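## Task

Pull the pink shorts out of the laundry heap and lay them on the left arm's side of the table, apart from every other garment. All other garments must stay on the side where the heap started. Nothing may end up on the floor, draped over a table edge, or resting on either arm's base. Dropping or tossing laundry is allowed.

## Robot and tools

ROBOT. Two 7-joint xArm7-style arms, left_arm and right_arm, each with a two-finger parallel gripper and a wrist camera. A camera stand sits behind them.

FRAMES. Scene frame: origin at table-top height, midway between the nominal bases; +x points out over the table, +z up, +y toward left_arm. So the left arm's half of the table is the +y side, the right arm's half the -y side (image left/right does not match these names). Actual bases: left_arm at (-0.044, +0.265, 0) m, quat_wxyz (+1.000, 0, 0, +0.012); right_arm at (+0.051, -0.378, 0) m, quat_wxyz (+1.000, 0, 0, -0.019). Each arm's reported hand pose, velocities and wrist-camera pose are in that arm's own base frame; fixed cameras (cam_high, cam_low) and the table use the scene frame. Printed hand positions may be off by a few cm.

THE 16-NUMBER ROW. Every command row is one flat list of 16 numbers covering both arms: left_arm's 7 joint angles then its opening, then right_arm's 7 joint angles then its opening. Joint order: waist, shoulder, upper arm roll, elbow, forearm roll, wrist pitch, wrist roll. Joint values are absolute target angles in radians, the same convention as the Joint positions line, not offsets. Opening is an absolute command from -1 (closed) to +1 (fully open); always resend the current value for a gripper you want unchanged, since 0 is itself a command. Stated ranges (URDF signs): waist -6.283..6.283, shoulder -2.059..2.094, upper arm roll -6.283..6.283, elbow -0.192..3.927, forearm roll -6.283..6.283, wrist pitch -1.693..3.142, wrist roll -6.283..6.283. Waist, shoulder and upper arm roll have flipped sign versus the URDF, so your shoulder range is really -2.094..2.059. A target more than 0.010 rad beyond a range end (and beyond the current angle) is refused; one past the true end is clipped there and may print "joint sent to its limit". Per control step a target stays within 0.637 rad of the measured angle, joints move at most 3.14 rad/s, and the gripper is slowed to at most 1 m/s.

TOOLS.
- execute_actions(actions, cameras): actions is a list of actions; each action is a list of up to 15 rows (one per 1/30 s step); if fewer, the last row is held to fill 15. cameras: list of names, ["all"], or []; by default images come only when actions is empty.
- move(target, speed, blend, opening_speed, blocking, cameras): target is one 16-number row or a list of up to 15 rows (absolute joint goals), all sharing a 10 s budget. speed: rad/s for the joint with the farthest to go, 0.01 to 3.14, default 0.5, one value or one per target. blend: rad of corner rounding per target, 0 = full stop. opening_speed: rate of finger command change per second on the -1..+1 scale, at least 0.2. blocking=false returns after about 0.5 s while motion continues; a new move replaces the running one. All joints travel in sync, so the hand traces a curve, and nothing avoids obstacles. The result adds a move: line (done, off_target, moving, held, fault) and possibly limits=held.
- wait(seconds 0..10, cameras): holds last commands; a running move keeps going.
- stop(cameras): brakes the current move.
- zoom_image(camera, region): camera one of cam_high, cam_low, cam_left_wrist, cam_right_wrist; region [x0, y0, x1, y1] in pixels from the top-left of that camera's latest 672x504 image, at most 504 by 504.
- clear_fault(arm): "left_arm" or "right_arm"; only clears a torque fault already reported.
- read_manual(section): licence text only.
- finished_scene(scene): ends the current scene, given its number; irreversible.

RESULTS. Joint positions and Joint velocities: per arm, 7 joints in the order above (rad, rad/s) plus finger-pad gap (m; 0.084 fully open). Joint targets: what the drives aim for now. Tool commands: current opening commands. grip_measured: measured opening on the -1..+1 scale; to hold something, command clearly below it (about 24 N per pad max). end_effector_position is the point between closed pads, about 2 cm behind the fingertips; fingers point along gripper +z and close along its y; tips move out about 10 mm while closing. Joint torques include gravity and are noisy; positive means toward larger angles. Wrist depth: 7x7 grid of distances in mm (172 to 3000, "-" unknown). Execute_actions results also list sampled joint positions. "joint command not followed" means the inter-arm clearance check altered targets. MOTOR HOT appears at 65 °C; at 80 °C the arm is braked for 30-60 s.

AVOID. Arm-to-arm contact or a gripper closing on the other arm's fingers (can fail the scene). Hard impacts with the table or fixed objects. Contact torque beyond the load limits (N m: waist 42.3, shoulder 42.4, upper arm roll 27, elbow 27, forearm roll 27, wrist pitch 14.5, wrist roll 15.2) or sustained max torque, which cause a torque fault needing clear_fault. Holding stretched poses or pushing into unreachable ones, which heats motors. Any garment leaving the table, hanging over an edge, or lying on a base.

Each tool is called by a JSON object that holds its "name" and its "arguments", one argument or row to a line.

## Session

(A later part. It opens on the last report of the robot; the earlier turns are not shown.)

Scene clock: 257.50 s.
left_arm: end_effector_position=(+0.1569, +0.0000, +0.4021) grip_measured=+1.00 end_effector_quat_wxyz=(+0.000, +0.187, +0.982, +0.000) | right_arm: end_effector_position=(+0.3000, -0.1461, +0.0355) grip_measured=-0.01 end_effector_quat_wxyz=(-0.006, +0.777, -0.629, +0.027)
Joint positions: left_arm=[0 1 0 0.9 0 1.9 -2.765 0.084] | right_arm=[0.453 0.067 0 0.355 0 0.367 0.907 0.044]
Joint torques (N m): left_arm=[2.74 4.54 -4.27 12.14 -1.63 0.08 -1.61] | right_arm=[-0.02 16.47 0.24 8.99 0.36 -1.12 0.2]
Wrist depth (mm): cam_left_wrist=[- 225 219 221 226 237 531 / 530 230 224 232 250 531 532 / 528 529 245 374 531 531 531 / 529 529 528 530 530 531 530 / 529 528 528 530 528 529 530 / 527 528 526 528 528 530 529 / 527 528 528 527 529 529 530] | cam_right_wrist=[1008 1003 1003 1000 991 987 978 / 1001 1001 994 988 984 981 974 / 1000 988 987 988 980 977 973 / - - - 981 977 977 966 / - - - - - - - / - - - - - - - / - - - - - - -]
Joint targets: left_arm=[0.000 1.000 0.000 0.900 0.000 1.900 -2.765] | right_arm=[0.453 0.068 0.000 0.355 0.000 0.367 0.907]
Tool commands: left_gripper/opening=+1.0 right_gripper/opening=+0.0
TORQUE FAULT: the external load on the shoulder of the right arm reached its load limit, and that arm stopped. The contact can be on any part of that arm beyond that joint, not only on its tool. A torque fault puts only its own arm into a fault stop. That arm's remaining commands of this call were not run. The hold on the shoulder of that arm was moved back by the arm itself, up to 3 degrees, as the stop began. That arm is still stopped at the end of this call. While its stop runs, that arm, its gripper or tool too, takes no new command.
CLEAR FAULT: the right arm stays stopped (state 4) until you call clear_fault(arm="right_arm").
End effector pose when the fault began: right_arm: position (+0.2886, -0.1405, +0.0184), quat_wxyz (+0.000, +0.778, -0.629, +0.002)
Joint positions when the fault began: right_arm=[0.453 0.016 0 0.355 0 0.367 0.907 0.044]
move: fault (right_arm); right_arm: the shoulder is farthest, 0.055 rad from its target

{"name": "clear_fault", "arguments": {
  "arm": "right_arm"
}}

{"name": "move", "arguments": {
  "target": [0,1.0,0,0.9,0,1.9,-2.765,1,0,0.598,0,0.930,0,1.528,0,0],
  "speed": 0.8,
  "cameras": ["cam_right_wrist"]
}}

{"name": "zoom_image", "arguments": {
  "camera": "cam_right_wrist",
  "region": [170, 120, 600, 480]
}}

Scene clock: 270.23 s.
left_arm: end_effector_position=(+0.1569, +0.0000, +0.4021) grip_measured=+1.00 end_effector_quat_wxyz=(+0.000, +0.187, +0.982, +0.000) | right_arm: end_effector_position=(+0.3000, -0.1461, +0.0355) grip_measured=-0.01 end_effector_quat_wxyz=(-0.006, +0.777, -0.629, +0.027)
Joint positions: left_arm=[0 1 0 0.9 0 1.9 -2.765 0.084] | right_arm=[0.453 0.067 0 0.355 0 0.367 0.907 0.044]
Joint torques (N m): left_arm=[2.9 4.4 -4.03 12.19 -1.54 0.17 -1.55] | right_arm=[-0.27 16.35 -0.01 9.18 0.11 -1.05 0.02]
Wrist depth (mm): cam_left_wrist=[- 225 219 221 226 236 532 / 530 230 224 232 251 531 531 / 528 529 245 375 530 531 531 / 528 528 529 531 528 531 530 / 527 529 530 528 532 530 529 / 526 528 528 528 529 530 530 / 526 528 527 528 529 530 529] | cam_right_wrist=[1011 1008 1001 992 988 984 977 / 1004 997 994 990 984 978 976 / 1000 995 990 987 983 974 970 / - - - 984 978 974 969 / - - - - - - - / - - - - - - - / - - - - - - -]
Joint targets: left_arm=[0.000 1.000 0.000 0.900 0.000 1.900 -2.765] | right_arm=[0.453 0.067 0.000 0.355 0.000 0.367 0.907]
Tool commands: left_gripper/opening=+1.0 right_gripper/opening=+0.0
TORQUE FAULT, CONTINUED: the right arm's stop, for the torque fault of the shoulder that an earlier result reported, is over. The call counts as one of the actions that you can send in this scene. The hold on the shoulder of that arm was moved back by the arm itself, up to 3 degrees, as the stop began. That arm's target is now where it stood when the stop ended, not its last command. That arm keeps its grip as last carried out and accepts commands again: back off and push less far.
CLEAR FAULT: your call cleared the right arm's torque fault. If a joint's load stays at its limit, that arm stops again at once.

Scene clock: 272.30 s.
left_arm: end_effector_position=(+0.1569, +0.0000, +0.4021) grip_measured=+1.00 end_effector_quat_wxyz=(+0.000, +0.187, +0.982, +0.000) | right_arm: end_effector_position=(+0.2999, +0.0000, +0.3500) grip_measured=-0.01 end_effector_quat_wxyz=(+0.000, +1.000, +0.000, +0.000)
Joint positions: left_arm=[0 1 0 0.9 0 1.9 -2.765 0.084] | right_arm=[0 0.598 0 0.93 0 1.528 0 0.044]
Joint torques (N m): left_arm=[2.85 4.36 -3.94 12.26 -1.58 0.08 -1.63] | right_arm=[-6.47 9.81 -0.16 17.97 0.51 0.3 -0.59]
Wrist depth (mm): cam_left_wrist=[- 225 219 221 226 236 534 / 529 230 224 232 250 531 533 / 528 530 245 374 532 530 533 / 528 530 528 529 530 530 530 / 527 528 529 529 530 530 531 / 527 527 528 529 528 530 530 / 526 526 526 527 529 530 531] | cam_right_wrist=[478 479 463 480 481 481 1302 / 478 399 399 463 470 482 1302 / 478 478 440 427 460 475 1307 / 478 480 451 416 449 483 1300 / 479 479 420 409 443 474 483 / 480 479 478 422 442 476 483 / 479 479 480 470 482 483 483]
Joint targets: left_arm=[0.000 1.000 0.000 0.900 0.000 1.900 -2.765] | right_arm=[0.000 0.598 0.000 0.930 0.000 1.528 0.000]
move: done
Images, in order (width x height): cam_right_wrist 672x504.

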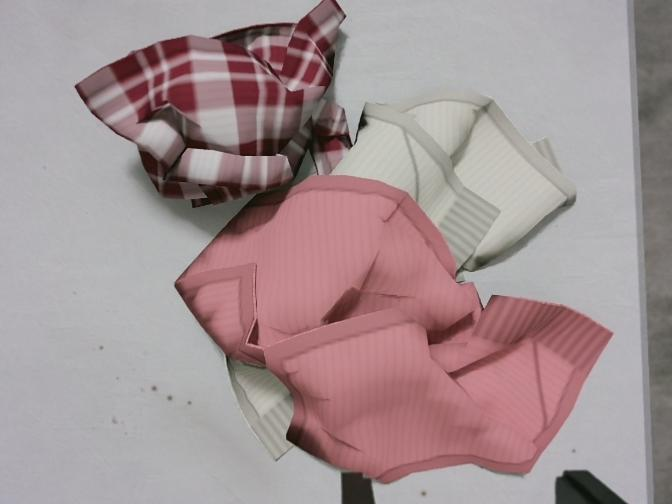

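Scaled by 1.172 from the camera's 672x504 image, which has a finer 960x720 frame.

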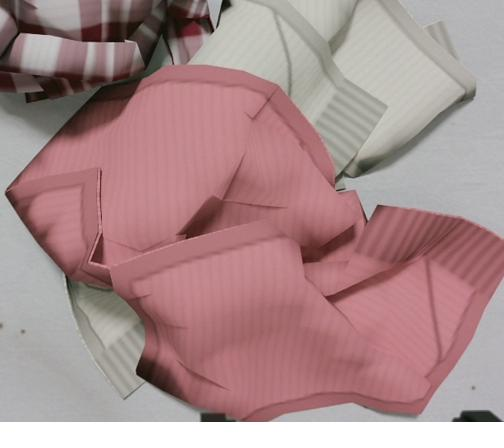

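{"name": "move", "arguments": {
  "target": [
    [0,1.0,0,0.9,0,1.9,-2.765,1,0.006,0.362,0,0.4544,0,0.8164,1.38,0.1],
    [0,1.0,0,0.9,0,1.9,-2.765,1,0.006,0.1266,0,0.3761,0,0.5027,1.38,0.1]
  ],
  "speed": [0.8,0.3],
  "cameras": ["cam_right_wrist","cam_low"]
}}

{"name": "move", "arguments": {
  "target": [
    [0,1.0,0,0.9,0,1.9,-2.765,1,0.006,0.1266,0,0.3761,0,0.5027,1.38,-1],
    [0,1.0,0,0.9,0,1.9,-2.765,1,0.006,0.362,0,0.4544,0,0.8164,1.38,-1],
    [0,1.0,0,0.9,0,1.9,-2.765,1,0,0.598,0,0.930,0,1.528,1.38,-1]
  ],
  "speed": [0.5,0.5,0.6],
  "blend": [0,0.1,0],
  "opening_speed": 1.5,
  "cameras": ["cam_low","cam_high","cam_right_wrist"]
}}

Scene clock: 299.97 s.
left_arm: end_effector_position=(+0.1569, +0.0000, +0.4021) grip_measured=+1.00 end_effector_quat_wxyz=(+0.000, +0.187, +0.982, +0.000) | right_arm: end_effector_position=(+0.3240, -0.0019, +0.0500) grip_measured=+0.09 end_effector_quat_wxyz=(+0.000, +0.769, -0.639, +0.000)
Joint positions: left_arm=[0 1 0 0.9 0 1.9 -2.765 0.084] | right_arm=[0.006 0.127 0 0.376 0 0.503 1.38 0.048]
Joint torques (N m): left_arm=[2.87 4.44 -3.79 12.15 -1.42 0.1 -1.62] | right_arm=[5.62 8.56 1.19 8.7 0.2 -2.43 1.04]
Wrist depth (mm): cam_left_wrist=[- 225 219 221 226 236 533 / 530 230 224 232 250 532 532 / 528 530 245 374 531 531 532 / 527 528 530 529 531 530 531 / 527 529 530 527 528 530 531 / 528 526 527 529 527 530 528 / 526 526 527 527 528 529 530] | cam_right_wrist=[173 173 - 180 180 181 - / 174 174 - 180 180 - - / 175 174 - - 180 - - / - - - - 180 - - / - - - - - - - / - - - - - - - / - - - - - - -]
Joint targets: left_arm=[0.000 1.000 0.000 0.900 0.000 1.900 -2.765] | right_arm=[0.006 0.127 0.000 0.376 0.000 0.503 1.380]
move: done
Images, in order (width x height): cam_low 672x504, cam_right_wrist 672x504.

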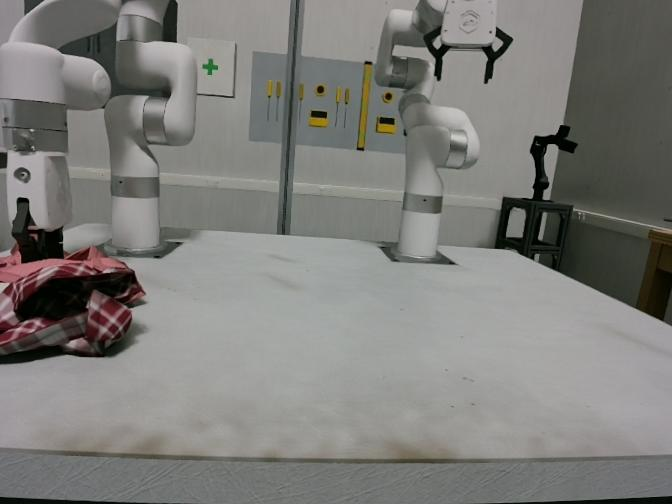

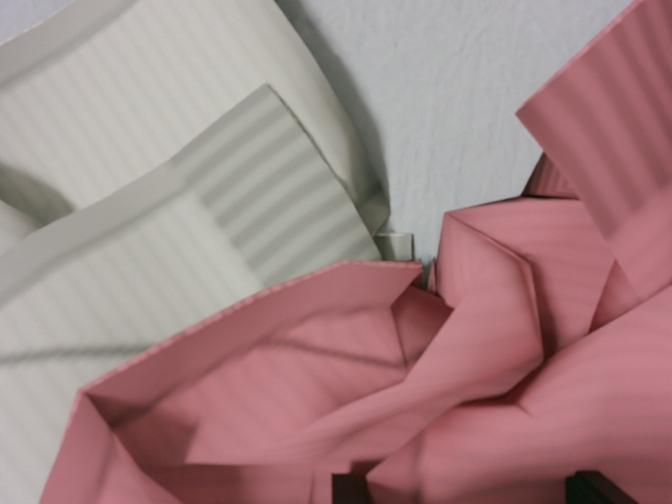

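Scene clock: 303.27 s.
left_arm: end_effector_position=(+0.1569, +0.0000, +0.4021) grip_measured=+1.00 end_effector_quat_wxyz=(+0.000, +0.187, +0.982, +0.000) | right_arm: end_effector_position=(+0.2999, +0.0000, +0.3500) grip_measured=-0.97 end_effector_quat_wxyz=(+0.000, +0.771, -0.637, +0.000)
Joint positions: left_arm=[0 1 0 0.9 0 1.9 -2.765 0.084] | right_arm=[0 0.598 0 0.93 0 1.528 1.38 0.001]
Joint torques (N m): left_arm=[2.95 4.11 -3.76 12.12 -1.39 0.11 -1.6] | right_arm=[-6.41 9.84 1.57 18.19 0.12 0.49 0.86]
Wrist depth (mm): cam_left_wrist=[- 225 219 221 226 236 533 / 530 230 224 232 250 532 532 / 528 530 245 375 532 531 532 / 528 528 530 529 530 532 530 / 528 528 528 529 528 529 530 / 526 526 528 530 529 528 528 / 525 526 527 528 528 528 529] | cam_right_wrist=[477 479 1292 1290 1310 1305 1305 / 478 479 479 481 482 482 1307 / 477 478 473 481 287 482 484 / 479 462 463 462 280 482 483 / 478 462 442 240 232 483 484 / 454 426 428 216 - 483 483 / 392 405 296 233 - 308 483]
Joint targets: left_arm=[0.000 1.000 0.000 0.900 0.000 1.900 -2.765] | right_arm=[0.000 0.598 0.000 0.930 0.000 1.528 1.380]
move: done
Images, in order (width x height): cam_high 672x504, cam_low 672x504, cam_right_wrist 672x504.

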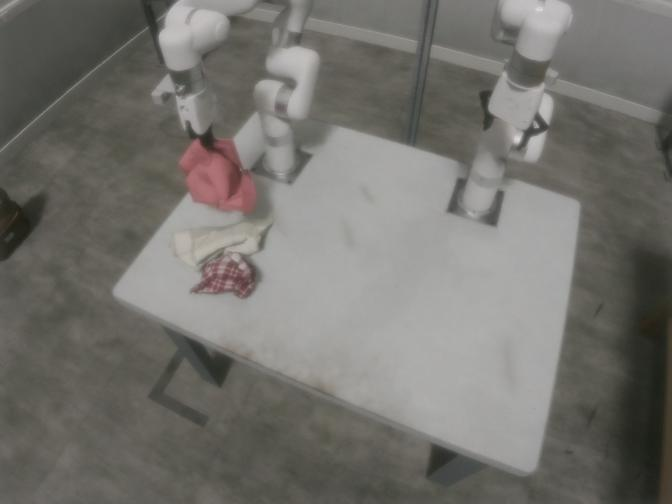

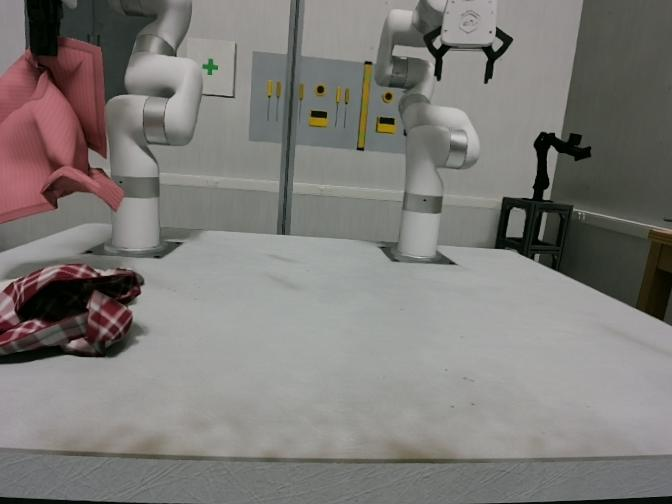

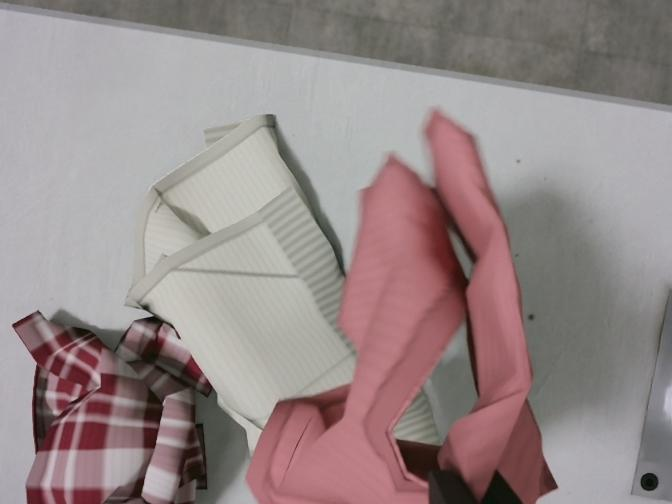

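{"name": "move", "arguments": {
  "target": [
    [-0.8,1.0,0,0.9,0,1.9,-2.765,1,-1.118,0.598,0,0.930,0,1.528,1.38,-1],
    [-0.8,1.0,0,0.9,0,1.9,-2.765,1,-1.118,-0.6247,0,2.0514,0,1.4267,1.38,-1],
    [-0.8,1.0,0,0.9,0,1.9,-2.765,1,-1.118,-0.7698,0,1.71,0,0.9402,1.38,0.5],
    [-0.8,1.0,0,0.9,0,1.9,-2.765,1,-1.118,-0.4,0,1.9,0,1.5,1.38,0.5]
  ],
  "speed": [0.8,0.8,0.5,0.6],
  "blend": [0.2,0.1,0,0],
  "cameras": ["cam_low","cam_high","cam_right_wrist"]
}}

Scene clock: 326.00 s.
left_arm: end_effector_position=(+0.1093, +0.1125, +0.4021) grip_measured=+1.00 end_effector_quat_wxyz=(+0.000, -0.210, +0.978, +0.000) | right_arm: end_effector_position=(+0.2562, +0.5266, +0.3180) grip_measured=+0.49 end_effector_quat_wxyz=(+0.000, +0.991, -0.131, +0.000)
Joint positions: left_arm=[-0.8 1 0 0.9 0 1.9 -2.765 0.084] | right_arm=[-1.118 -0.4 0 1.9 0 1.5 1.38 0.065]
Joint torques (N m): left_arm=[-3.82 3.86 -3.46 12.17 -1.18 -0.02 -1.54] | right_arm=[-5.97 30.18 1.82 18.18 0.34 0.34 0.8]
Wrist depth (mm): cam_left_wrist=[529 225 219 221 226 236 1322 / 532 230 224 232 250 530 532 / 529 529 245 375 531 531 532 / 528 530 530 530 532 530 531 / 527 528 528 530 531 529 531 / 529 527 529 528 527 528 531 / 527 526 528 528 529 528 1322] | cam_right_wrist=[446 447 448 448 449 451 451 / 445 446 448 448 450 450 452 / 446 447 446 448 449 450 451 / 445 446 408 415 449 450 451 / 446 446 413 386 438 450 451 / 445 446 442 385 450 451 450 / 446 446 444 448 449 450 451]
Joint targets: left_arm=[-0.800 1.000 0.000 0.900 0.000 1.900 -2.765] | right_arm=[-1.118 -0.400 0.000 1.900 0.000 1.500 1.380]
move: done
Images, in order (width x height): cam_high 672x504, cam_low 672x504, cam_right_wrist 672x504.

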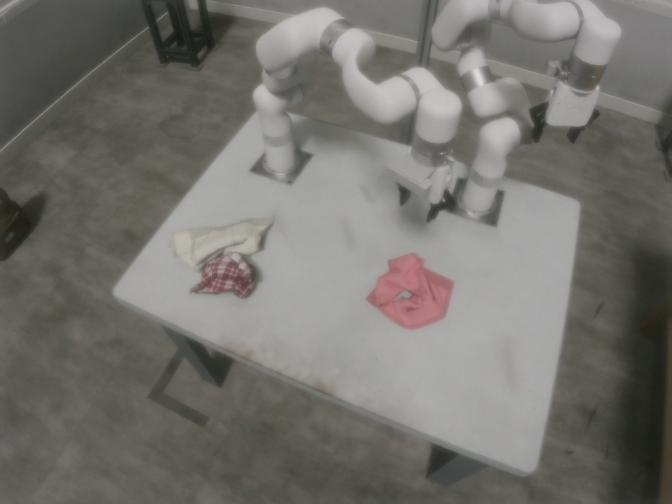

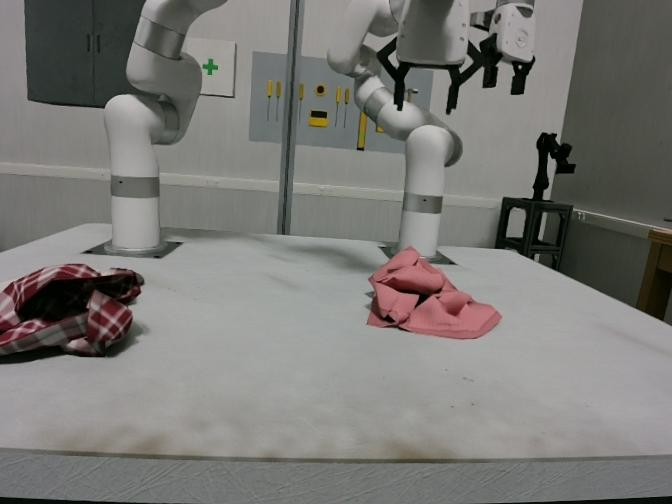

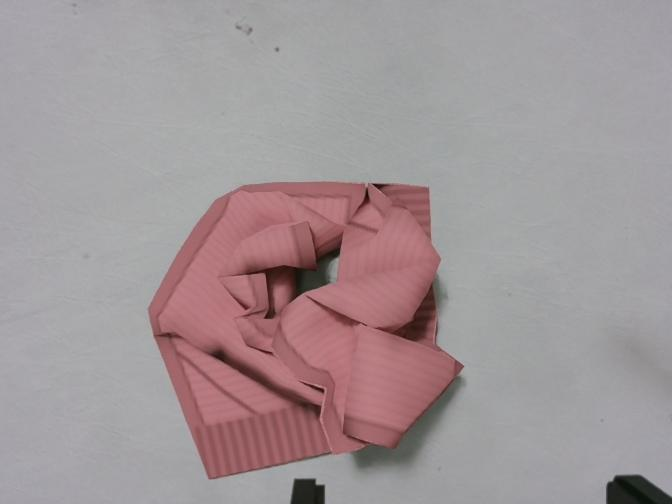

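{"name": "finished_scene", "arguments": {
  "scene": 1
}}

The scene is finished: the task was done.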